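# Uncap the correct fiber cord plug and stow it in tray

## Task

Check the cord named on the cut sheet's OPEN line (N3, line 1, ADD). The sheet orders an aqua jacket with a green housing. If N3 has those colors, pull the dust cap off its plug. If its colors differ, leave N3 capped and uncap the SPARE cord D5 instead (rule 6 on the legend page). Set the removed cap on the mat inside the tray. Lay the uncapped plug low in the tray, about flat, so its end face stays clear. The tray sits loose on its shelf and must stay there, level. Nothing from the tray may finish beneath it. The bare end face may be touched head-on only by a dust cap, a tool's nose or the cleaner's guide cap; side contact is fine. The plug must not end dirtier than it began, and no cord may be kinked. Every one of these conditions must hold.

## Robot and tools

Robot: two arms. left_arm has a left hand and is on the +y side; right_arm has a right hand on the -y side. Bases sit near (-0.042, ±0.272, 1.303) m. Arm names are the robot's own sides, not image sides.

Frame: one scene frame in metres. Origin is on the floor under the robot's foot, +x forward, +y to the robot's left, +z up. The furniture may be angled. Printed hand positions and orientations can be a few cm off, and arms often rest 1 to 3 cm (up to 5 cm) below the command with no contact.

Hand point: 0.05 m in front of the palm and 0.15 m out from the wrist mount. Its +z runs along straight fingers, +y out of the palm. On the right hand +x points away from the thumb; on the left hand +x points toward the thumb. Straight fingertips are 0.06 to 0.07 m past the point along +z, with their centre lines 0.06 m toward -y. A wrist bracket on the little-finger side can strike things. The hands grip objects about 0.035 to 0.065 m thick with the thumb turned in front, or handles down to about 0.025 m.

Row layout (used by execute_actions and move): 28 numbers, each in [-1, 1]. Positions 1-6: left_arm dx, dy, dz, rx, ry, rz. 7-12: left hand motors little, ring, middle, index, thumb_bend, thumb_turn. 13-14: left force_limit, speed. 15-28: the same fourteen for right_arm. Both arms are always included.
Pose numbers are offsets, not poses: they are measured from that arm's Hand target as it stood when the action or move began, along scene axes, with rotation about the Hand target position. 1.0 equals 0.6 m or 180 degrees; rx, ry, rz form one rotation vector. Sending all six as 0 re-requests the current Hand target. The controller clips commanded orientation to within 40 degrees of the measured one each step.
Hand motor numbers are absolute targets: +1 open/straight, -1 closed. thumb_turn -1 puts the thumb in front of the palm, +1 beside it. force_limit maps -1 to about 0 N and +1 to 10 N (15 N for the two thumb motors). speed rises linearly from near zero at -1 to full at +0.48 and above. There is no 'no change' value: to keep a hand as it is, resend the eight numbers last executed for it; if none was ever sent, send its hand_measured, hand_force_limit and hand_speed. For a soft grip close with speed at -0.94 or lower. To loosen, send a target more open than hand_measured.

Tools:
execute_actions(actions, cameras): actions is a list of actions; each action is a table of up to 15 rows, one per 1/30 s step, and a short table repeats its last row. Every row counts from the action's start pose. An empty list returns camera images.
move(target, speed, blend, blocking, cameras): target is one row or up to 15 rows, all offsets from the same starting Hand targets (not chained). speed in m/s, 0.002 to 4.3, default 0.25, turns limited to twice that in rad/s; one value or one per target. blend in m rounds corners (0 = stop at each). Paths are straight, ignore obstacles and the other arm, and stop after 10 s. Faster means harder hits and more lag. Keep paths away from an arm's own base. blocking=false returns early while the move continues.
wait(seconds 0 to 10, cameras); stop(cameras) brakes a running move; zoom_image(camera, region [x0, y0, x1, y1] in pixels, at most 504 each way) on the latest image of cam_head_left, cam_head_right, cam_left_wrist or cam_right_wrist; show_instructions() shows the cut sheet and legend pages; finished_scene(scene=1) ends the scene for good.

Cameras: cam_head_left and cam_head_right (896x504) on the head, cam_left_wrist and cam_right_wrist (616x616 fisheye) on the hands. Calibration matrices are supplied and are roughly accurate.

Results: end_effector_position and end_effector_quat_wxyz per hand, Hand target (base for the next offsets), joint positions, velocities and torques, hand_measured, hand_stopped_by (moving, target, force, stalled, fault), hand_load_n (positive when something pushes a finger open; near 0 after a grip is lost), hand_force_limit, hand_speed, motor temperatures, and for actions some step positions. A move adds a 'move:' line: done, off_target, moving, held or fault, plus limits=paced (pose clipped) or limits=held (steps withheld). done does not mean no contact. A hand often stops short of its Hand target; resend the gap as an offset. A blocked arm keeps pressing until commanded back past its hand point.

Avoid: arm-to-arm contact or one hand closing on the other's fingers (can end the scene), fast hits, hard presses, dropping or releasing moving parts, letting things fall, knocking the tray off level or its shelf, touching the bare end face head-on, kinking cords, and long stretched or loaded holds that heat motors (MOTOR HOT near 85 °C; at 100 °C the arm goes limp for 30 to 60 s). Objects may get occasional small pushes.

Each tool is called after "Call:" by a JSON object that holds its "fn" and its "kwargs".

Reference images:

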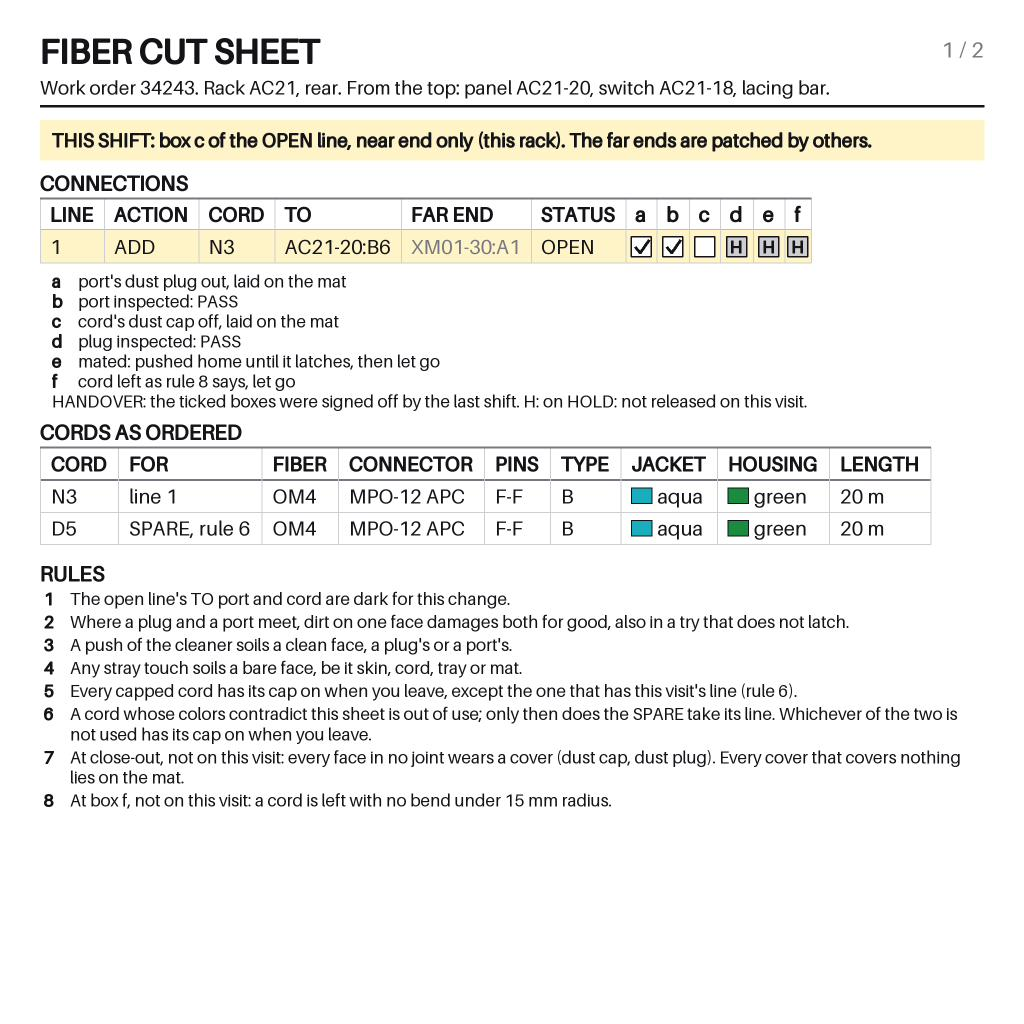

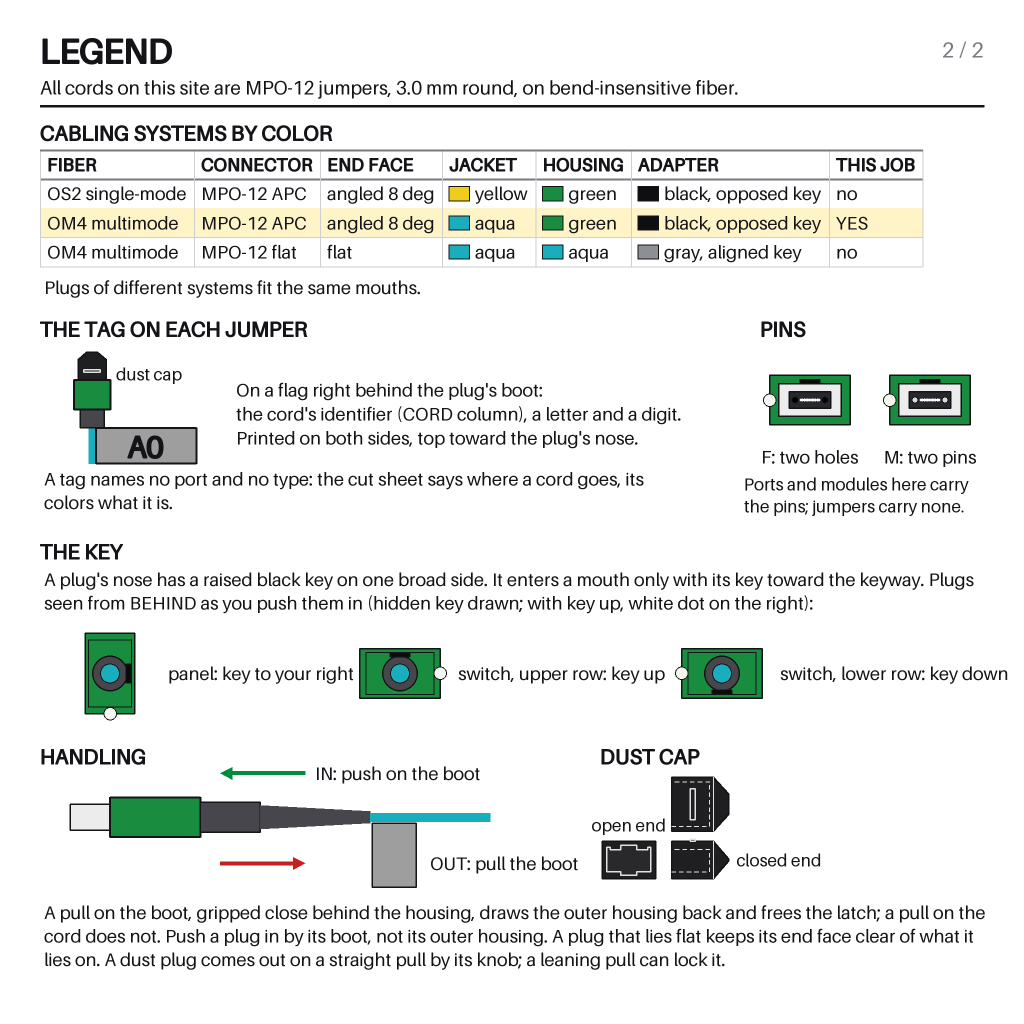

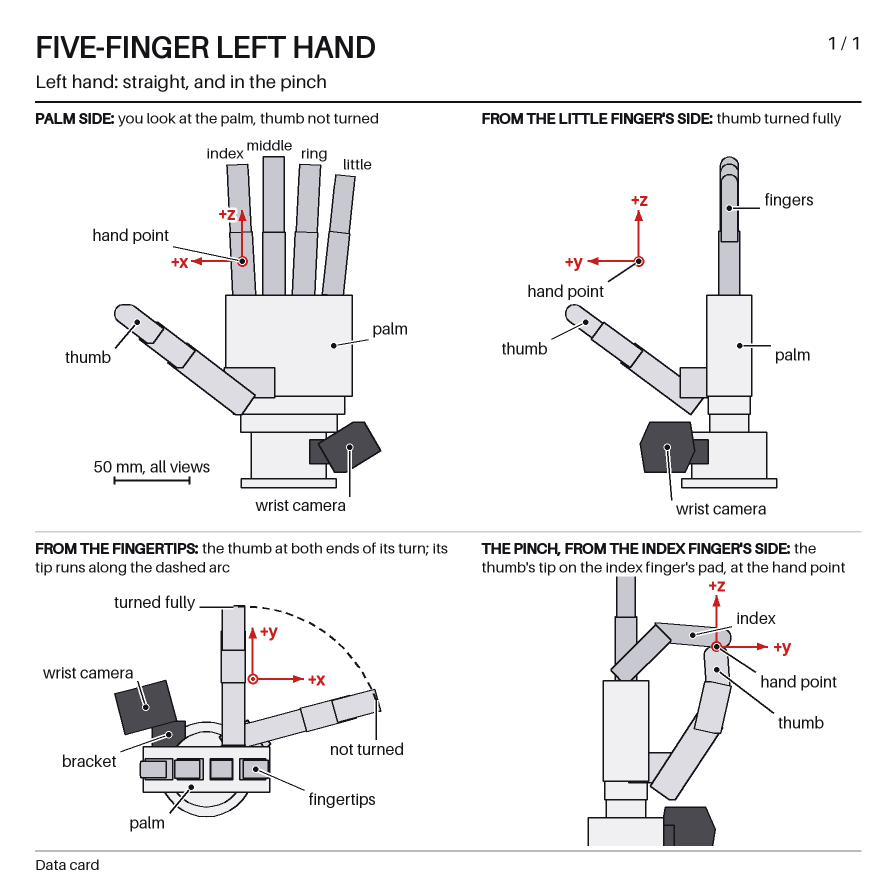

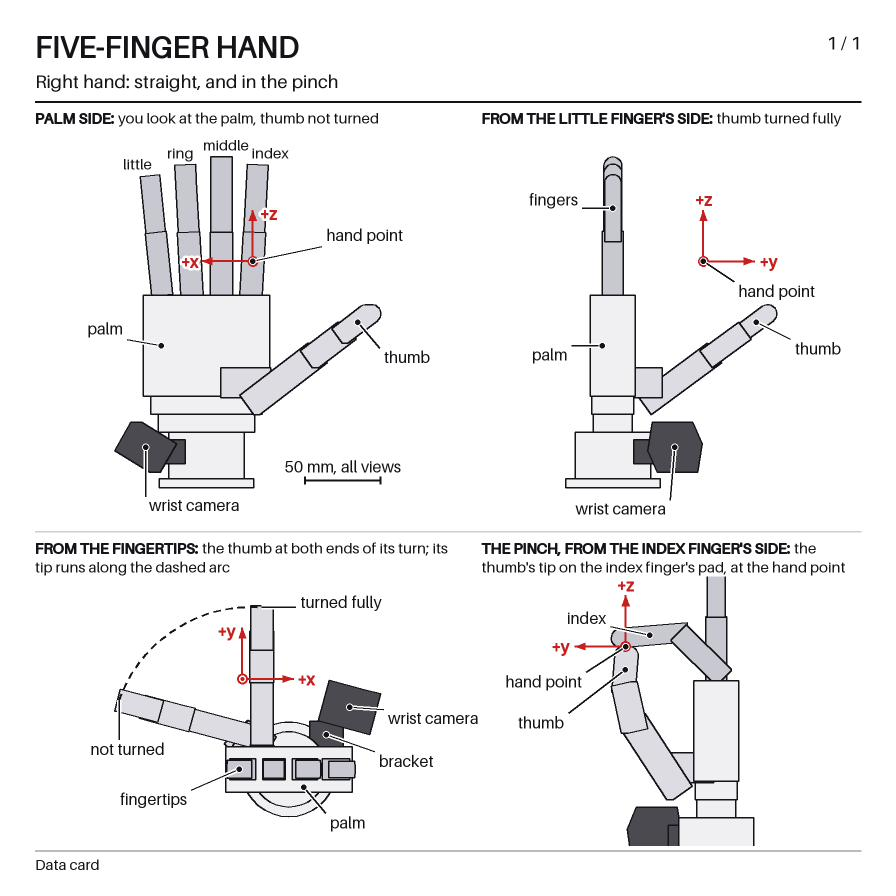

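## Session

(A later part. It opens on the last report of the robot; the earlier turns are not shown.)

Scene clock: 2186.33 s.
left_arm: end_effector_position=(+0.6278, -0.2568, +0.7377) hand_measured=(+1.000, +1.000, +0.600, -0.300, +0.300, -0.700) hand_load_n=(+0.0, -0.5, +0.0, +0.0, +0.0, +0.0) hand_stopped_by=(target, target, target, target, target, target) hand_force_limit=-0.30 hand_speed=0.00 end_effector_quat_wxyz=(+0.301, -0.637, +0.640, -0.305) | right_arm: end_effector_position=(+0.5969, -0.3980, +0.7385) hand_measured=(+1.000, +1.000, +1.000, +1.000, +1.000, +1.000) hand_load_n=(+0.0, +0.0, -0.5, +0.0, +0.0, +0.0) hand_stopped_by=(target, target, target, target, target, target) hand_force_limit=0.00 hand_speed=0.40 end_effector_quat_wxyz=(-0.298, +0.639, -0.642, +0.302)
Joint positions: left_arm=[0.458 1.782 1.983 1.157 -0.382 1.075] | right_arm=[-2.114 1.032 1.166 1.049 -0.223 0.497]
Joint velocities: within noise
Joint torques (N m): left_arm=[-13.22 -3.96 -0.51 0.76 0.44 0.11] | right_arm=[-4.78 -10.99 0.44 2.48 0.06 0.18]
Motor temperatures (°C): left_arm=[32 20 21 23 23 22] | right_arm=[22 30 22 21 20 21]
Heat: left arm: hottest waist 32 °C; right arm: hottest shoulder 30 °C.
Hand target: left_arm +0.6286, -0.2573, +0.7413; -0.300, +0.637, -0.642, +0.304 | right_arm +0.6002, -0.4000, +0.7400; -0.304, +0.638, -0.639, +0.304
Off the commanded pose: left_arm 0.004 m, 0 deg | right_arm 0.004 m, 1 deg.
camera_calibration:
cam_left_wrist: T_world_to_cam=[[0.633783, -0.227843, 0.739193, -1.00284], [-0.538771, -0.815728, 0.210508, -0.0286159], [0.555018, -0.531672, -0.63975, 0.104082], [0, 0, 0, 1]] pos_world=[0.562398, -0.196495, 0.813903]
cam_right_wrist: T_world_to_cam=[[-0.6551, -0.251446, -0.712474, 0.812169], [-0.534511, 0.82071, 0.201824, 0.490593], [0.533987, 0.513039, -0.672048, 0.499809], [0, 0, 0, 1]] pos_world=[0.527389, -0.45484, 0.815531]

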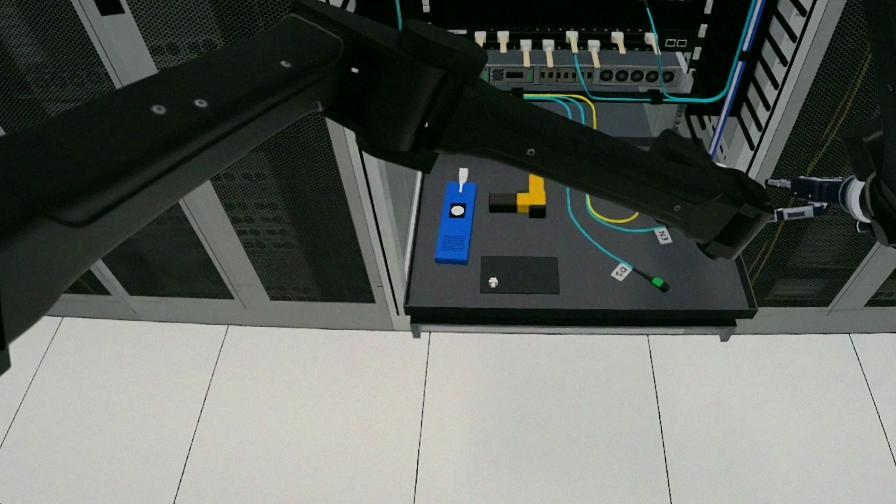

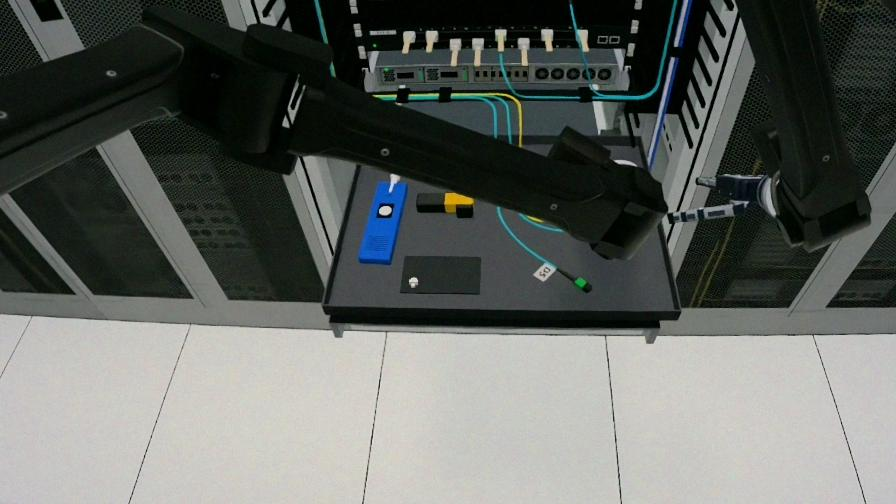

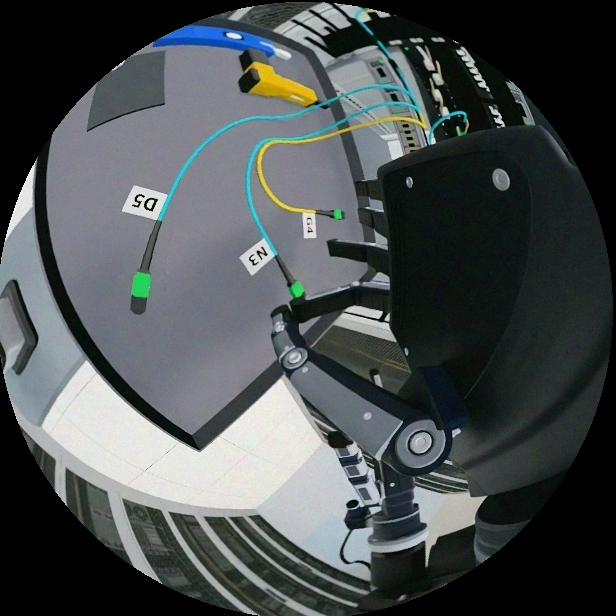

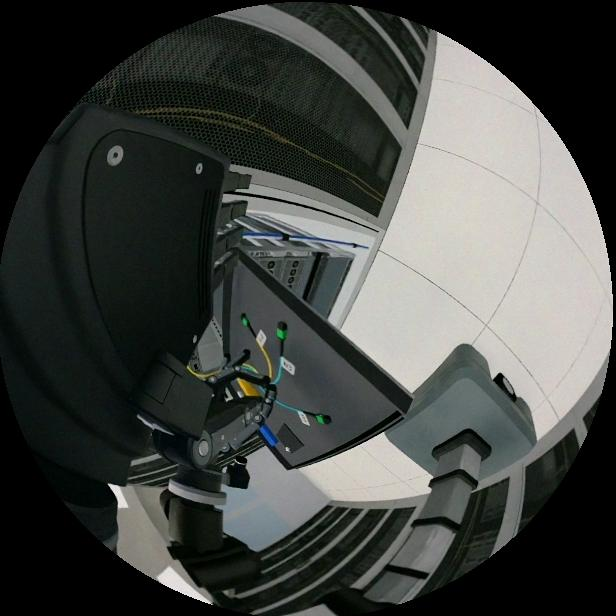

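Call:
{"fn": "move", "kwargs": {"target": [0.0835,-0.0162,-0.0355,0,0,0.0778,1,1,-0.1,-0.1,0.4,-0.87,-0.3,0.0,0,0,0,0,0,0,1,1,1,1,1,1,0,0.4], "speed": 0.08, "cameras": ["cam_left_wrist","cam_right_wrist"]}}

Call:
{"fn": "zoom_image", "kwargs": {"camera": "cam_left_wrist", "region": [200, 220, 380, 400]}}

Call:
{"fn": "zoom_image", "kwargs": {"camera": "cam_right_wrist", "region": [220, 290, 340, 410]}}

Scene clock: 2273.37 s.
left_arm: end_effector_position=(+0.6822, -0.2561, +0.7162) hand_measured=(+1.000, +1.000, -0.100, -0.100, +0.400, -0.870) hand_load_n=(+0.0, +0.0, +0.0, +0.0, +0.0, +0.0) hand_stopped_by=(target, target, target, target, target, target) hand_force_limit=-0.30 hand_speed=0.00 end_effector_quat_wxyz=(+0.343, -0.707, +0.560, -0.262) | right_arm: end_effector_position=(+0.5969, -0.3980, +0.7385) hand_measured=(+1.000, +1.000, +1.000, +1.000, +1.000, +1.000) hand_load_n=(+0.0, +0.0, +0.0, +0.0, +0.0, +0.0) hand_stopped_by=(target, target, target, target, target, target) hand_force_limit=0.00 hand_speed=0.40 end_effector_quat_wxyz=(-0.298, +0.639, -0.642, +0.302)
Joint positions: left_arm=[0.449 2.017 2.482 1.091 -0.477 1.025] | right_arm=[-2.114 1.032 1.166 1.049 -0.223 0.497]
Joint torques (N m): left_arm=[-15.27 -2.49 1.46 0.46 0.39 -0.06] | right_arm=[-4.78 -11.05 0.44 2.47 0.05 0.19]
Heat: left arm: hottest waist 32 °C; right arm: hottest shoulder 30 °C.
Hand target: left_arm +0.6788, -0.2669, +0.7199; -0.335, +0.711, -0.559, +0.265 | right_arm +0.6002, -0.4000, +0.7400; -0.304, +0.638, -0.639, +0.304
Off the commanded pose: left_arm 0.012 m, 1 deg | right_arm 0.004 m, 1 deg.
move: off_target (left_arm)
camera_calibration:
cam_left_wrist: T_world_to_cam=[[0.66724, -0.0808638, 0.74044, -1.0073], [-0.326742, -0.925112, 0.193409, -0.154607], [0.66935, -0.370983, -0.643694, 0.0265185], [0, 0, 0, 1]] pos_world=[0.603841, -0.214645, 0.792814]
cam_right_wrist: T_world_to_cam=[[-0.6551, -0.251446, -0.712474, 0.812169], [-0.534511, 0.82071, 0.201824, 0.490593], [0.533987, 0.513039, -0.672048, 0.499809], [0, 0, 0, 1]] pos_world=[0.527389, -0.45484, 0.815531]
Images, in order (width x height): cam_left_wrist 616x616, cam_right_wrist 616x616.

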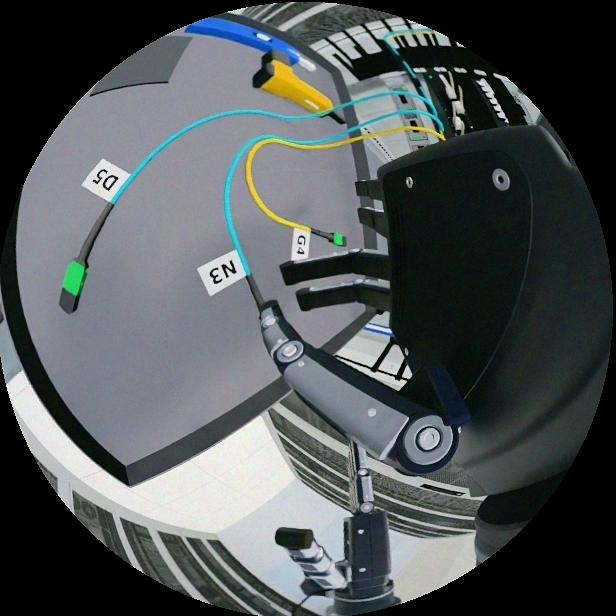

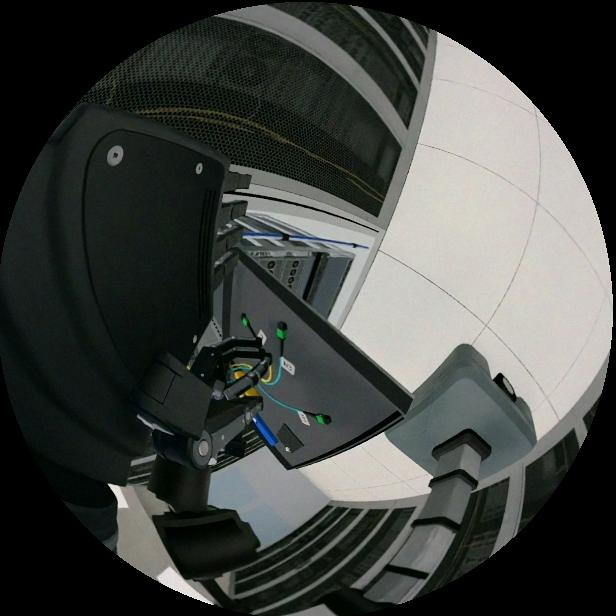

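Scaled by 2.800 from the camera's 616x616 image, which has a finer 880x880 frame.

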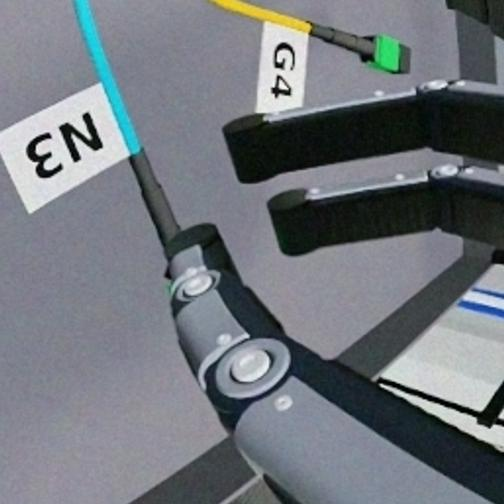

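Scaled by 4.200 from the camera's 616x616 image, which has a finer 880x880 frame.

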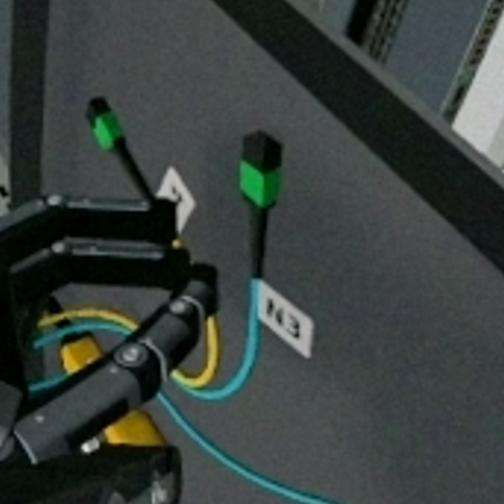

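Call:
{"fn": "execute_actions", "kwargs": {"actions": [[[-0.005,0.003,-0.098,0,0,0,1,1,-0.1,-0.1,0.4,-0.87,-0.3,0.0,0,0,0,0,0,0,1,1,1,1,1,1,0,0.4],[-0.005,0.003,-0.098,0,0,0,1,1,-0.1,-0.1,0.4,-0.87,-0.3,0.0,0,0,0,0,0,0,1,1,1,1,1,1,0,0.4],[-0.005,0.003,-0.098,0,0,0,1,1,-0.1,-0.1,0.4,-0.87,-0.3,0.0,0,0,0,0,0,0,1,1,1,1,1,1,0,0.4],[-0.005,0.003,-0.098,0,0,0,1,1,-0.1,-0.1,0.4,-0.87,-0.3,0.0,0,0,0,0,0,0,1,1,1,1,1,1,0,0.4],[-0.005,0.003,0.002,0,0,0,1,1,-0.1,-0.1,0.4,-0.87,-0.3,0.0,0,0,0,0,0,0,1,1,1,1,1,1,0,0.4],[-0.005,0.003,0.002,0,0,0,1,1,-0.1,-0.1,0.4,-0.87,-0.3,0.0,0,0,0,0,0,0,1,1,1,1,1,1,0,0.4],[-0.005,0.003,0.002,0,0,0,1,1,-0.1,-0.1,0.4,-0.87,-0.3,0.0,0,0,0,0,0,0,1,1,1,1,1,1,0,0.4],[-0.005,0.003,-0.093,0,0,0,1,1,-0.1,-0.1,0.4,-0.87,-0.3,0.0,0,0,0,0,0,0,1,1,1,1,1,1,0,0.4],[-0.005,0.003,-0.093,0,0,0,1,1,-0.1,-0.1,0.4,-0.87,-0.3,0.0,0,0,0,0,0,0,1,1,1,1,1,1,0,0.4],[-0.005,0.003,-0.093,0,0,0,1,1,-0.1,-0.1,0.4,-0.87,-0.3,0.0,0,0,0,0,0,0,1,1,1,1,1,1,0,0.4],[-0.005,0.003,-0.013,0,0,0,1,1,-0.1,-0.1,0.4,-0.87,-0.3,0.0,0,0,0,0,0,0,1,1,1,1,1,1,0,0.4],[-0.005,0.003,-0.013,0,0,0,1,1,-0.1,-0.1,0.4,-0.87,-0.3,0.0,0,0,0,0,0,0,1,1,1,1,1,1,0,0.4],[-0.005,0.003,-0.068,0,0,0,1,1,-0.1,-0.1,0.4,-0.87,-0.3,0.0,0,0,0,0,0,0,1,1,1,1,1,1,0,0.4],[-0.005,0.003,-0.068,0,0,0,1,1,-0.1,-0.1,0.4,-0.87,-0.3,0.0,0,0,0,0,0,0,1,1,1,1,1,1,0,0.4],[-0.005,0.003,-0.043,0,0,0,1,1,-0.1,-0.1,0.4,-0.87,-0.3,0.0,0,0,0,0,0,0,1,1,1,1,1,1,0,0.4]]], "cameras": ["cam_left_wrist","cam_right_wrist"]}}

Call:
{"fn": "zoom_image", "kwargs": {"camera": "cam_left_wrist", "region": [200, 220, 360, 380]}}

Call:
{"fn": "zoom_image", "kwargs": {"camera": "cam_right_wrist", "region": [230, 300, 310, 380]}}

Scene clock: 2329.07 s.
left_arm: end_effector_position=(+0.6822, -0.2658, +0.7038) hand_measured=(+1.000, +1.000, -0.100, -0.100, +0.400, -0.870) hand_load_n=(+0.0, +0.0, +0.0, +0.0, +0.0, +0.0) hand_stopped_by=(target, target, target, target, target, target) hand_force_limit=-0.30 hand_speed=0.00 end_effector_quat_wxyz=(+0.332, -0.715, +0.553, -0.271) | right_arm: end_effector_position=(+0.5969, -0.3980, +0.7385) hand_measured=(+1.000, +1.000, +1.000, +1.000, +1.000, +1.000) hand_load_n=(+0.0, +0.0, +0.0, +0.0, +0.0, -0.5) hand_stopped_by=(target, target, target, target, target, target) hand_force_limit=0.00 hand_speed=0.40 end_effector_quat_wxyz=(-0.298, +0.639, -0.642, +0.302)
Joint positions: left_arm=[0.463 2.069 2.578 1.02 -0.475 0.969] | right_arm=[-2.114 1.032 1.166 1.049 -0.223 0.497]
Joint torques (N m): left_arm=[-13.68 -2.67 1.85 0.58 0.39 0.06] | right_arm=[-4.84 -10.99 0.42 2.48 0.05 0.18]
Heat: left arm: hottest waist 33 °C; right arm: hottest shoulder 31 °C.
Hand target: left_arm +0.6759, -0.2651, +0.6942; -0.335, +0.711, -0.559, +0.265 | right_arm +0.6002, -0.4000, +0.7400; -0.304, +0.638, -0.639, +0.304
Off the commanded pose: left_arm 0.012 m, 1 deg | right_arm 0.004 m, 1 deg.
Step readings (end_effector_position of left_arm | right_arm):
0: (+0.6822, -0.2561, +0.7162) | (+0.5969, -0.3980, +0.7385)
1: (+0.6823, -0.2564, +0.7162) | (+0.5969, -0.3980, +0.7385)
2: (+0.6828, -0.2581, +0.7156) | (+0.5969, -0.3980, +0.7385)
4: (+0.6845, -0.2614, +0.7123) | (+0.5969, -0.3980, +0.7385)
8: (+0.6810, -0.2616, +0.7068) | (+0.5969, -0.3980, +0.7385)
15: (+0.6793, -0.2675, +0.7037) | (+0.5969, -0.3980, +0.7385)
camera_calibration:
cam_left_wrist: T_world_to_cam=[[0.6676, -0.0508422, 0.742782, -0.992771], [-0.320066, -0.92037, 0.224672, -0.186565], [0.672212, -0.38773, -0.630712, -0.000705049], [0, 0, 0, 1]] pos_world=[0.603534, -0.222457, 0.778884]
cam_right_wrist: T_world_to_cam=[[-0.6551, -0.251446, -0.712474, 0.812169], [-0.534511, 0.82071, 0.201824, 0.490593], [0.533987, 0.513039, -0.672048, 0.499809], [0, 0, 0, 1]] pos_world=[0.527389, -0.45484, 0.815531]
Images, in order (width x height): cam_left_wrist 616x616, cam_right_wrist 616x616.

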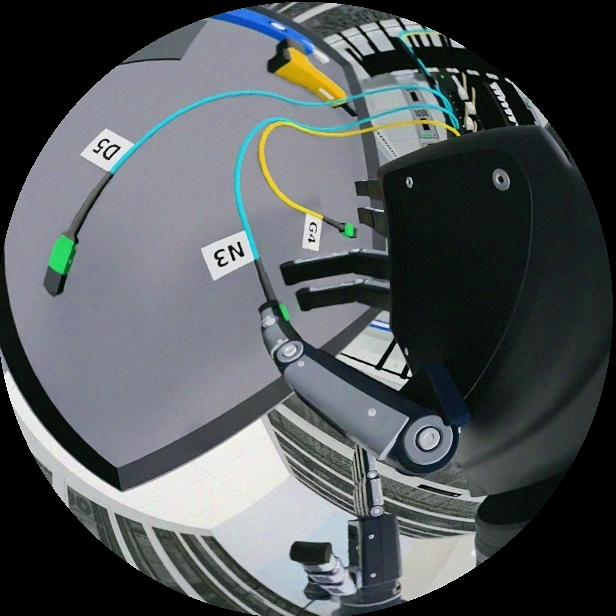

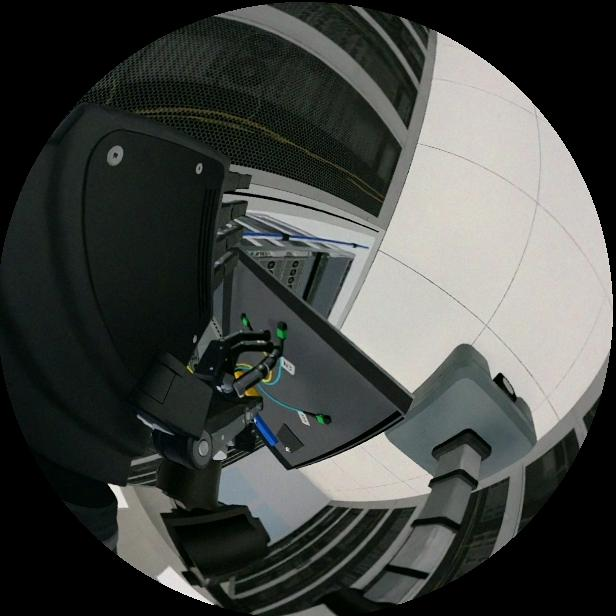

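Scaled by 3.150 from the camera's 616x616 image, which has a finer 880x880 frame.

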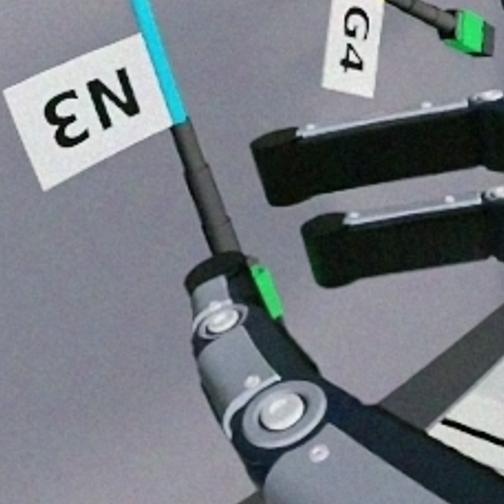

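Scaled by 6.300 from the camera's 616x616 image, which has a finer 880x880 frame.

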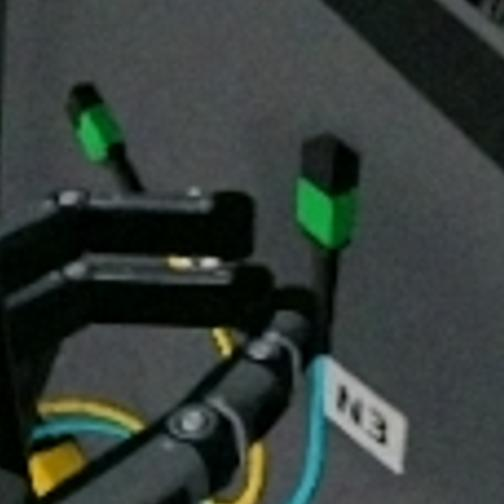

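Call:
{"fn": "execute_actions", "kwargs": {"actions": [[[-0.002,0.000,-0.069,0,0,0,1,1,-0.1,-0.1,0.4,-0.87,-0.3,0.0,0,0,0,0,0,0,1,1,1,1,1,1,0,0.4],[-0.002,0.000,-0.069,0,0,0,1,1,-0.1,-0.1,0.4,-0.87,-0.3,0.0,0,0,0,0,0,0,1,1,1,1,1,1,0,0.4],[-0.002,0.000,-0.069,0,0,0,1,1,-0.1,-0.1,0.4,-0.87,-0.3,0.0,0,0,0,0,0,0,1,1,1,1,1,1,0,0.4],[-0.002,0.000,-0.069,0,0,0,1,1,-0.1,-0.1,0.4,-0.87,-0.3,0.0,0,0,0,0,0,0,1,1,1,1,1,1,0,0.4],[-0.002,0.000,0.036,0,0,0,1,1,-0.1,-0.1,0.4,-0.87,-0.3,0.0,0,0,0,0,0,0,1,1,1,1,1,1,0,0.4],[-0.002,0.000,0.036,0,0,0,1,1,-0.1,-0.1,0.4,-0.87,-0.3,0.0,0,0,0,0,0,0,1,1,1,1,1,1,0,0.4],[-0.002,0.000,0.036,0,0,0,1,1,-0.1,-0.1,0.4,-0.87,-0.3,0.0,0,0,0,0,0,0,1,1,1,1,1,1,0,0.4],[-0.002,0.000,-0.059,0,0,0,1,1,-0.1,-0.1,0.4,-0.87,-0.3,0.0,0,0,0,0,0,0,1,1,1,1,1,1,0,0.4],[-0.002,0.000,-0.059,0,0,0,1,1,-0.1,-0.1,0.4,-0.87,-0.3,0.0,0,0,0,0,0,0,1,1,1,1,1,1,0,0.4],[-0.002,0.000,-0.059,0,0,0,1,1,-0.1,-0.1,0.4,-0.87,-0.3,0.0,0,0,0,0,0,0,1,1,1,1,1,1,0,0.4],[-0.002,0.000,0.021,0,0,0,1,1,-0.1,-0.1,0.4,-0.87,-0.3,0.0,0,0,0,0,0,0,1,1,1,1,1,1,0,0.4],[-0.002,0.000,0.021,0,0,0,1,1,-0.1,-0.1,0.4,-0.87,-0.3,0.0,0,0,0,0,0,0,1,1,1,1,1,1,0,0.4],[-0.002,0.000,-0.029,0,0,0,1,1,-0.1,-0.1,0.4,-0.87,-0.3,0.0,0,0,0,0,0,0,1,1,1,1,1,1,0,0.4],[-0.002,0.000,-0.029,0,0,0,1,1,-0.1,-0.1,0.4,-0.87,-0.3,0.0,0,0,0,0,0,0,1,1,1,1,1,1,0,0.4],[-0.002,0.000,-0.009,0,0,0,1,1,-0.1,-0.1,0.4,-0.87,-0.3,0.0,0,0,0,0,0,0,1,1,1,1,1,1,0,0.4]]], "cameras": ["cam_left_wrist","cam_right_wrist"]}}

Call:
{"fn": "zoom_image", "kwargs": {"camera": "cam_left_wrist", "region": [200, 220, 360, 380]}}

Call:
{"fn": "zoom_image", "kwargs": {"camera": "cam_right_wrist", "region": [230, 300, 310, 380]}}

Scene clock: 2362.97 s.
left_arm: end_effector_position=(+0.6786, -0.2654, +0.6926) hand_measured=(+1.000, +1.000, -0.100, -0.100, +0.400, -0.870) hand_load_n=(+0.0, +0.0, -0.5, +0.0, +0.0, +0.0) hand_stopped_by=(target, target, target, target, target, target) hand_force_limit=-0.30 hand_speed=0.00 end_effector_quat_wxyz=(+0.333, -0.714, +0.555, -0.269) | right_arm: end_effector_position=(+0.5969, -0.3980, +0.7385) hand_measured=(+1.000, +1.000, +1.000, +1.000, +1.000, +1.000) hand_load_n=(+0.0, +0.0, +0.0, +0.0, +0.0, +0.0) hand_stopped_by=(target, target, target, target, target, target) hand_force_limit=0.00 hand_speed=0.40 end_effector_quat_wxyz=(-0.298, +0.639, -0.642, +0.302)
Joint positions: left_arm=[0.48 2.095 2.623 0.992 -0.476 0.955] | right_arm=[-2.114 1.032 1.166 1.049 -0.223 0.497]
Joint torques (N m): left_arm=[-14.15 -2.9 1.77 0.76 0.39 0.08] | right_arm=[-4.78 -10.99 0.43 2.48 0.05 0.19]
Heat: left arm: hottest waist 33 °C; right arm: hottest shoulder 31 °C.
Hand target: left_arm +0.6747, -0.2650, +0.6887; -0.335, +0.711, -0.559, +0.265 | right_arm +0.6002, -0.4000, +0.7400; -0.304, +0.638, -0.639, +0.304
Off the commanded pose: left_arm 0.005 m, 1 deg | right_arm 0.004 m, 1 deg.
Step readings (end_effector_position of left_arm | right_arm):
0: (+0.6822, -0.2658, +0.7038) | (+0.5969, -0.3980, +0.7385)
1: (+0.6821, -0.2658, +0.7035) | (+0.5969, -0.3980, +0.7385)
2: (+0.6825, -0.2664, +0.7027) | (+0.5969, -0.3980, +0.7385)
4: (+0.6836, -0.2674, +0.6990) | (+0.5969, -0.3980, +0.7385)
8: (+0.6784, -0.2639, +0.6934) | (+0.5969, -0.3980, +0.7385)
15: (+0.6780, -0.2659, +0.6925) | (+0.5969, -0.3980, +0.7385)
camera_calibration:
cam_left_wrist: T_world_to_cam=[[0.669328, -0.0558183, 0.740867, -0.983208], [-0.322251, -0.920305, 0.221797, -0.181298], [0.669443, -0.3872, -0.633973, -0.000864632], [0, 0, 0, 1]] pos_world=[0.600244, -0.222065, 0.76809]
cam_right_wrist: T_world_to_cam=[[-0.6551, -0.251446, -0.712474, 0.812169], [-0.534511, 0.82071, 0.201824, 0.490593], [0.533987, 0.513039, -0.672048, 0.499809], [0, 0, 0, 1]] pos_world=[0.527389, -0.45484, 0.815531]
Images, in order (width x height): cam_left_wrist 616x616, cam_right_wrist 616x616.

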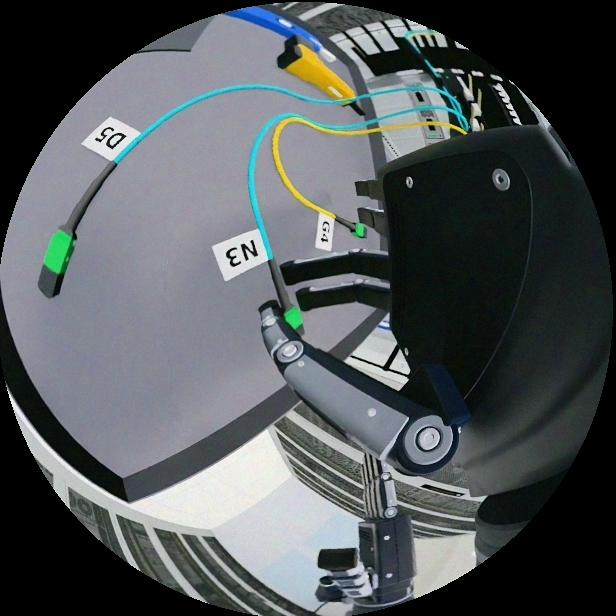

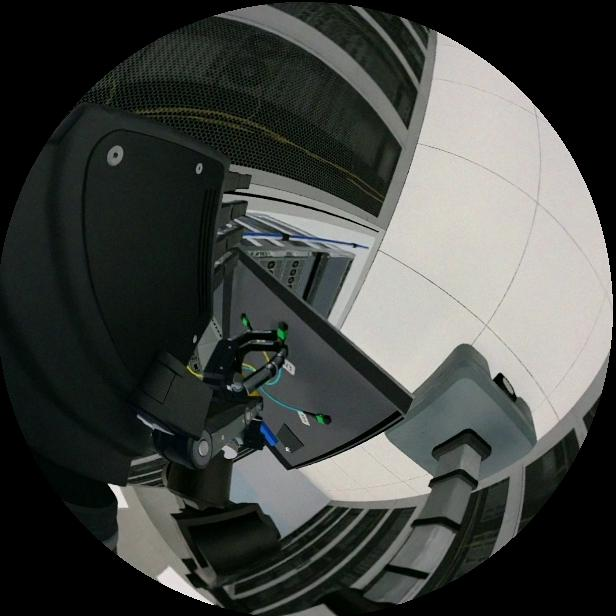

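Scaled by 3.150 from the camera's 616x616 image, which has a finer 880x880 frame.

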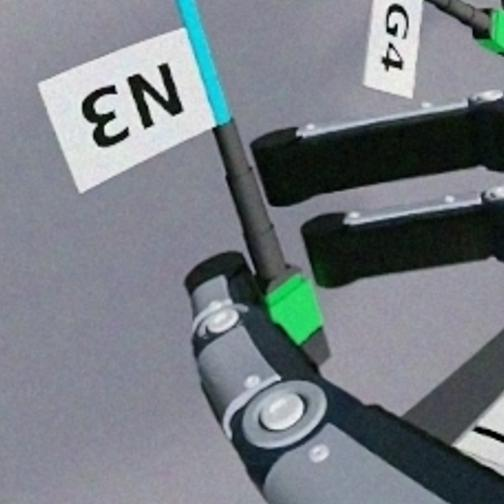

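Scaled by 6.300 from the camera's 616x616 image, which has a finer 880x880 frame.

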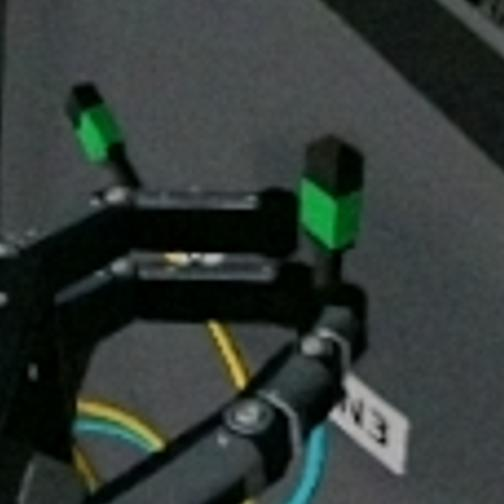

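Call:
{"fn": "execute_actions", "kwargs": {"actions": [[[0.001,-0.005,-0.055,0,0,0,1,1,-0.1,-0.1,0.4,-0.78,-0.3,0.0,0,0,0,0,0,0,1,1,1,1,1,1,0,0.4],[0.001,-0.005,-0.055,0,0,0,1,1,-0.1,-0.1,0.4,-0.78,-0.3,0.0,0,0,0,0,0,0,1,1,1,1,1,1,0,0.4],[0.001,-0.005,-0.055,0,0,0,1,1,-0.1,-0.1,0.4,-0.78,-0.3,0.0,0,0,0,0,0,0,1,1,1,1,1,1,0,0.4],[0.001,-0.005,-0.055,0,0,0,1,1,-0.1,-0.1,0.4,-0.78,-0.3,0.0,0,0,0,0,0,0,1,1,1,1,1,1,0,0.4],[0.001,-0.005,0.042,0,0,0,1,1,-0.1,-0.1,0.4,-0.78,-0.3,0.0,0,0,0,0,0,0,1,1,1,1,1,1,0,0.4],[0.001,-0.005,0.042,0,0,0,1,1,-0.1,-0.1,0.4,-0.78,-0.3,0.0,0,0,0,0,0,0,1,1,1,1,1,1,0,0.4],[0.001,-0.005,0.042,0,0,0,1,1,-0.1,-0.1,0.4,-0.78,-0.3,0.0,0,0,0,0,0,0,1,1,1,1,1,1,0,0.4],[0.001,-0.005,-0.050,0,0,0,1,1,-0.1,-0.1,0.4,-0.78,-0.3,0.0,0,0,0,0,0,0,1,1,1,1,1,1,0,0.4],[0.001,-0.005,-0.050,0,0,0,1,1,-0.1,-0.1,0.4,-0.78,-0.3,0.0,0,0,0,0,0,0,1,1,1,1,1,1,0,0.4],[0.001,-0.005,-0.050,0,0,0,1,1,-0.1,-0.1,0.4,-0.78,-0.3,0.0,0,0,0,0,0,0,1,1,1,1,1,1,0,0.4],[0.001,-0.005,0.027,0,0,0,1,1,-0.1,-0.1,0.4,-0.78,-0.3,0.0,0,0,0,0,0,0,1,1,1,1,1,1,0,0.4],[0.001,-0.005,0.027,0,0,0,1,1,-0.1,-0.1,0.4,-0.78,-0.3,0.0,0,0,0,0,0,0,1,1,1,1,1,1,0,0.4],[0.001,-0.005,-0.023,0,0,0,1,1,-0.1,-0.1,0.4,-0.78,-0.3,0.0,0,0,0,0,0,0,1,1,1,1,1,1,0,0.4],[0.001,-0.005,-0.023,0,0,0,1,1,-0.1,-0.1,0.4,-0.78,-0.3,0.0,0,0,0,0,0,0,1,1,1,1,1,1,0,0.4],[0.001,-0.005,-0.0033,0,0,0,1,1,-0.1,-0.1,0.4,-0.78,-0.3,0.0,0,0,0,0,0,0,1,1,1,1,1,1,0,0.4]]], "cameras": ["cam_left_wrist","cam_right_wrist"]}}

Call:
{"fn": "zoom_image", "kwargs": {"camera": "cam_left_wrist", "region": [230, 250, 350, 370]}}

Call:
{"fn": "zoom_image", "kwargs": {"camera": "cam_right_wrist", "region": [250, 300, 310, 360]}}

Scene clock: 2407.87 s.
left_arm: end_effector_position=(+0.6811, -0.2683, +0.6924) hand_measured=(+1.000, +1.000, -0.100, -0.100, +0.400, -0.780) hand_load_n=(+0.0, +0.0, -1.0, +0.0, +0.0, +0.0) hand_stopped_by=(target, target, target, target, target, target) hand_force_limit=-0.30 hand_speed=0.00 end_effector_quat_wxyz=(+0.333, -0.714, +0.553, -0.270) | right_arm: end_effector_position=(+0.5969, -0.3980, +0.7385) hand_measured=(+1.000, +1.000, +1.000, +1.000, +1.000, +1.000) hand_load_n=(+0.0, +0.0, +0.0, +0.0, +0.0, -0.5) hand_stopped_by=(target, target, target, target, target, target) hand_force_limit=0.00 hand_speed=0.40 end_effector_quat_wxyz=(-0.298, +0.639, -0.642, +0.302)
Joint positions: left_arm=[0.478 2.123 2.68 0.966 -0.475 0.955] | right_arm=[-2.114 1.032 1.166 1.049 -0.223 0.497]
Joint torques (N m): left_arm=[-14.21 -2.9 1.85 0.77 0.34 0.12] | right_arm=[-4.72 -10.99 0.42 2.48 0.04 0.18]
Heat: left arm: hottest waist 33 °C; right arm: hottest shoulder 31 °C.
Hand target: left_arm +0.6751, -0.2682, +0.6867; -0.335, +0.711, -0.559, +0.265 | right_arm +0.6002, -0.4000, +0.7400; -0.304, +0.638, -0.639, +0.304
Off the commanded pose: left_arm 0.008 m, 1 deg | right_arm 0.004 m, 1 deg.
Step readings (end_effector_position of left_arm | right_arm):
0: (+0.6785, -0.2654, +0.6926) | (+0.5969, -0.3980, +0.7385)
1: (+0.6786, -0.2654, +0.6926) | (+0.5969, -0.3980, +0.7385)
2: (+0.6790, -0.2658, +0.6923) | (+0.5969, -0.3980, +0.7385)
4: (+0.6819, -0.2667, +0.6920) | (+0.5969, -0.3980, +0.7385)
8: (+0.6806, -0.2670, +0.6928) | (+0.5969, -0.3980, +0.7385)
15: (+0.6814, -0.2681, +0.6925) | (+0.5969, -0.3980, +0.7385)
camera_calibration:
cam_left_wrist: T_world_to_cam=[[0.667741, -0.0525916, 0.742534, -0.984134], [-0.320396, -0.920682, 0.222914, -0.185229], [0.671914, -0.386753, -0.631627, -0.00689855], [0, 0, 0, 1]] pos_world=[0.602435, -0.224962, 0.767686]
cam_right_wrist: T_world_to_cam=[[-0.6551, -0.251446, -0.712474, 0.812169], [-0.534511, 0.82071, 0.201824, 0.490593], [0.533987, 0.513039, -0.672048, 0.499809], [0, 0, 0, 1]] pos_world=[0.527389, -0.45484, 0.815531]
Images, in order (width x height): cam_left_wrist 616x616, cam_right_wrist 616x616.

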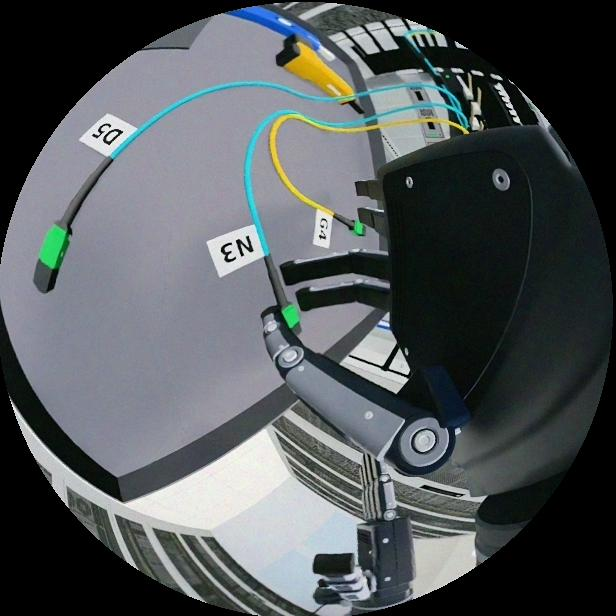

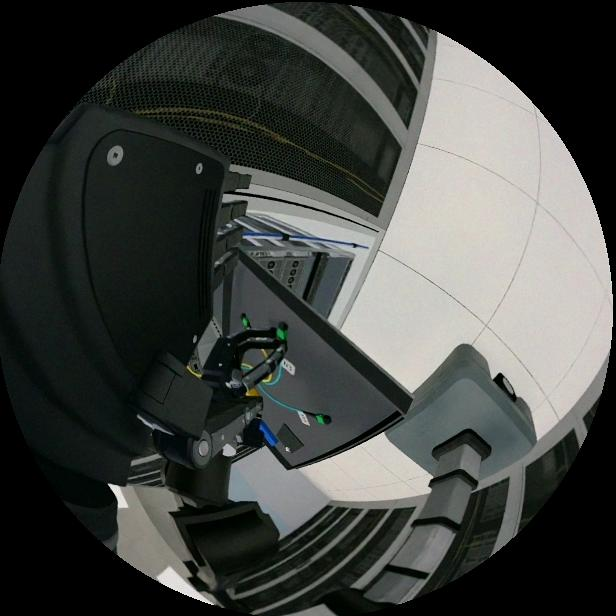

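Scaled by 4.200 from the camera's 616x616 image, which has a finer 880x880 frame.

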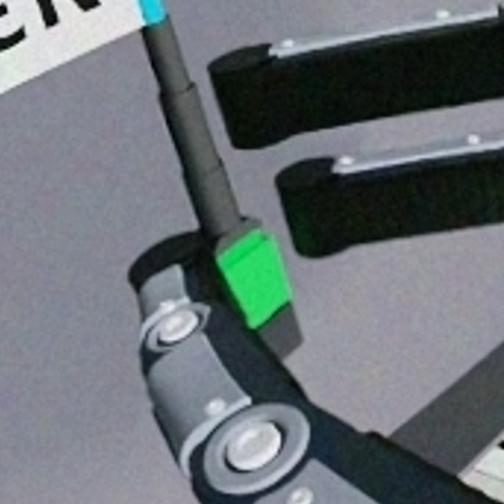

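Scaled by 8.400 from the camera's 616x616 image, which has a finer 880x880 frame.

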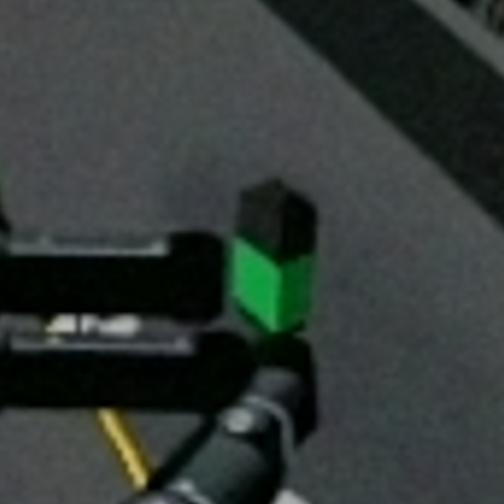

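Call:
{"fn": "execute_actions", "kwargs": {"actions": [[[-0.004,-0.0005,-0.055,0,0,0,1,1,-0.18,-0.18,0.385,-0.78,-0.3,-0.3,0,0,0,0,0,0,1,1,1,1,1,1,0,0.4],[-0.004,-0.0005,-0.055,0,0,0,1,1,-0.18,-0.18,0.385,-0.78,-0.3,-0.3,0,0,0,0,0,0,1,1,1,1,1,1,0,0.4],[-0.004,-0.0005,-0.055,0,0,0,1,1,-0.18,-0.18,0.385,-0.78,-0.3,-0.3,0,0,0,0,0,0,1,1,1,1,1,1,0,0.4],[-0.004,-0.0005,0.045,0,0,0,1,1,-0.18,-0.18,0.385,-0.78,-0.3,-0.3,0,0,0,0,0,0,1,1,1,1,1,1,0,0.4],[-0.004,-0.0005,0.045,0,0,0,1,1,-0.18,-0.18,0.385,-0.78,-0.3,-0.3,0,0,0,0,0,0,1,1,1,1,1,1,0,0.4],[-0.004,-0.0005,0.045,0,0,0,1,1,-0.18,-0.18,0.385,-0.78,-0.3,-0.3,0,0,0,0,0,0,1,1,1,1,1,1,0,0.4],[-0.004,-0.0005,0.045,0,0,0,1,1,-0.18,-0.18,0.385,-0.78,-0.3,-0.3,0,0,0,0,0,0,1,1,1,1,1,1,0,0.4],[-0.004,-0.0005,-0.050,0,0,0,1,1,-0.18,-0.18,0.385,-0.78,-0.3,-0.3,0,0,0,0,0,0,1,1,1,1,1,1,0,0.4],[-0.004,-0.0005,-0.050,0,0,0,1,1,-0.18,-0.18,0.385,-0.78,-0.3,-0.3,0,0,0,0,0,0,1,1,1,1,1,1,0,0.4],[-0.004,-0.0005,-0.050,0,0,0,1,1,-0.18,-0.18,0.385,-0.78,-0.3,-0.3,0,0,0,0,0,0,1,1,1,1,1,1,0,0.4],[-0.004,-0.0005,0.027,0,0,0,1,1,-0.18,-0.18,0.385,-0.78,-0.3,-0.3,0,0,0,0,0,0,1,1,1,1,1,1,0,0.4],[-0.004,-0.0005,0.027,0,0,0,1,1,-0.18,-0.18,0.385,-0.78,-0.3,-0.3,0,0,0,0,0,0,1,1,1,1,1,1,0,0.4],[-0.004,-0.0005,0.027,0,0,0,1,1,-0.18,-0.18,0.385,-0.78,-0.3,-0.3,0,0,0,0,0,0,1,1,1,1,1,1,0,0.4],[-0.004,-0.0005,-0.023,0,0,0,1,1,-0.18,-0.18,0.385,-0.78,-0.3,-0.3,0,0,0,0,0,0,1,1,1,1,1,1,0,0.4],[-0.004,-0.0005,-0.0033,0,0,0,1,1,-0.18,-0.18,0.385,-0.78,-0.3,-0.3,0,0,0,0,0,0,1,1,1,1,1,1,0,0.4]]], "cameras": ["cam_left_wrist","cam_right_wrist"]}}

Call:
{"fn": "zoom_image", "kwargs": {"camera": "cam_left_wrist", "region": [230, 250, 350, 370]}}

Call:
{"fn": "zoom_image", "kwargs": {"camera": "cam_right_wrist", "region": [250, 300, 310, 360]}}

Scene clock: 2454.37 s.
left_arm: end_effector_position=(+0.6724, -0.2729, +0.6906) hand_measured=(+1.000, +1.000, -0.180, -0.180, +0.386, -0.780) hand_load_n=(+0.0, +0.0, +0.0, +0.0, +0.0, +0.0) hand_stopped_by=(target, target, target, target, target, target) hand_force_limit=-0.30 hand_speed=-0.30 end_effector_quat_wxyz=(+0.332, -0.712, +0.558, -0.267) | right_arm: end_effector_position=(+0.5969, -0.3980, +0.7385) hand_measured=(+1.000, +1.000, +1.000, +1.000, +1.000, +1.000) hand_load_n=(+0.0, +0.0, +0.0, +0.0, +0.0, +0.0) hand_stopped_by=(target, target, target, target, target, target) hand_force_limit=0.00 hand_speed=0.40 end_effector_quat_wxyz=(-0.298, +0.639, -0.642, +0.302)
Joint positions: left_arm=[0.478 2.129 2.669 0.977 -0.48 0.963] | right_arm=[-2.114 1.032 1.166 1.049 -0.223 0.497]
Joint torques (N m): left_arm=[-14.45 -3.19 2.11 0.59 0.54 0] | right_arm=[-4.84 -10.99 0.42 2.48 0.05 0.18]
Heat: left arm: hottest waist 33 °C; right arm: hottest shoulder 31 °C.
Hand target: left_arm +0.6727, -0.2683, +0.6846; -0.335, +0.710, -0.559, +0.265 | right_arm +0.6002, -0.4000, +0.7400; -0.304, +0.638, -0.639, +0.304
Off the commanded pose: left_arm 0.007 m, 0 deg | right_arm 0.004 m, 1 deg.
Step readings (end_effector_position of left_arm | right_arm):
0: (+0.6811, -0.2683, +0.6924) | (+0.5969, -0.3980, +0.7385)
1: (+0.6812, -0.2681, +0.6925) | (+0.5969, -0.3980, +0.7385)
2: (+0.6816, -0.2685, +0.6923) | (+0.5969, -0.3980, +0.7385)
4: (+0.6830, -0.2693, +0.6913) | (+0.5969, -0.3980, +0.7385)
8: (+0.6778, -0.2670, +0.6921) | (+0.5969, -0.3980, +0.7385)
15: (+0.6726, -0.2726, +0.6906) | (+0.5969, -0.3980, +0.7385)
camera_calibration:
cam_left_wrist: T_world_to_cam=[[0.67352, -0.0622633, 0.736542, -0.979574], [-0.325865, -0.9194, 0.220261, -0.185944], [0.663463, -0.388364, -0.639524, 0.00663824], [0, 0, 0, 1]] pos_world=[0.594766, -0.229371, 0.766699]
cam_right_wrist: T_world_to_cam=[[-0.6551, -0.251446, -0.712474, 0.812169], [-0.534511, 0.82071, 0.201824, 0.490593], [0.533987, 0.513039, -0.672048, 0.499809], [0, 0, 0, 1]] pos_world=[0.527389, -0.45484, 0.815531]
Images, in order (width x height): cam_left_wrist 616x616, cam_right_wrist 616x616.

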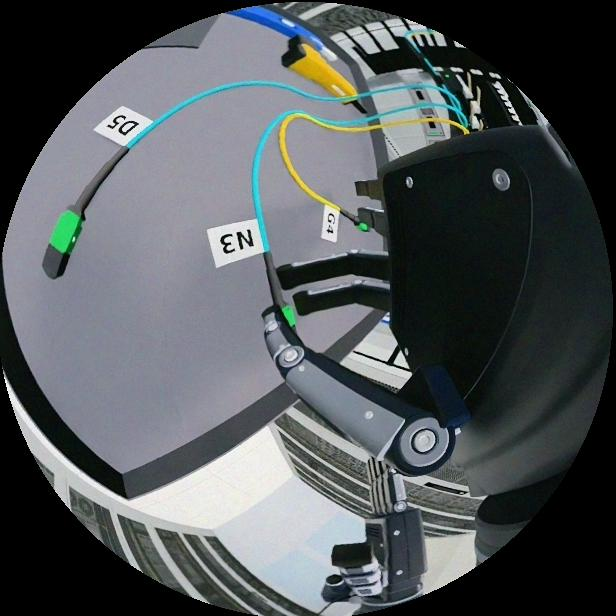

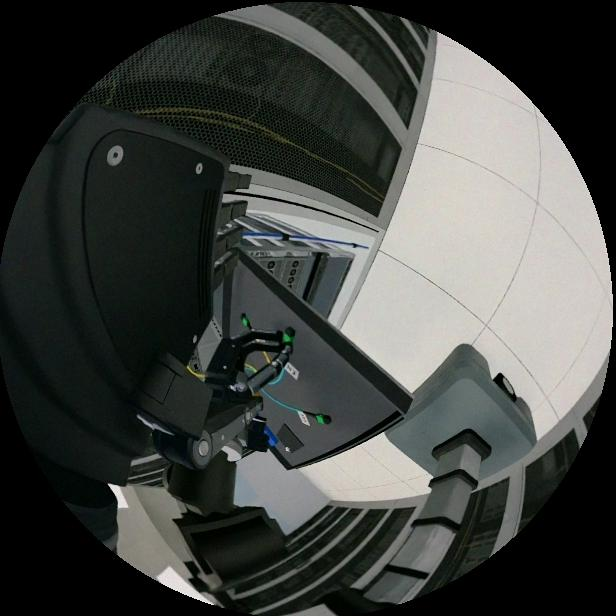

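Scaled by 4.200 from the camera's 616x616 image, which has a finer 880x880 frame.

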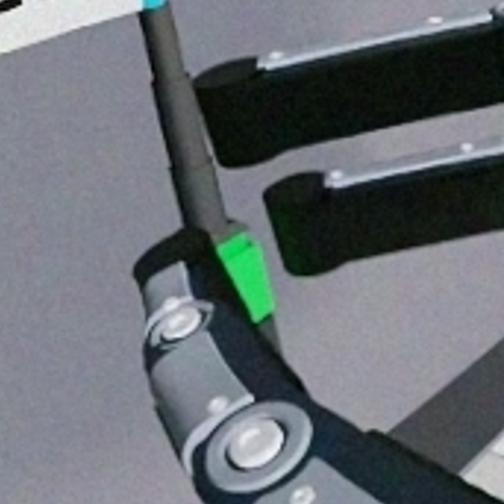

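Scaled by 8.400 from the camera's 616x616 image, which has a finer 880x880 frame.

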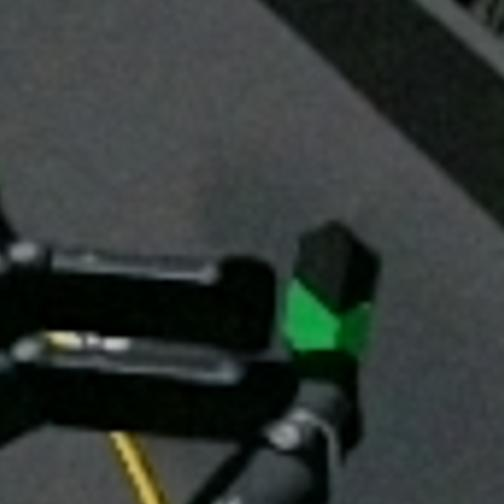

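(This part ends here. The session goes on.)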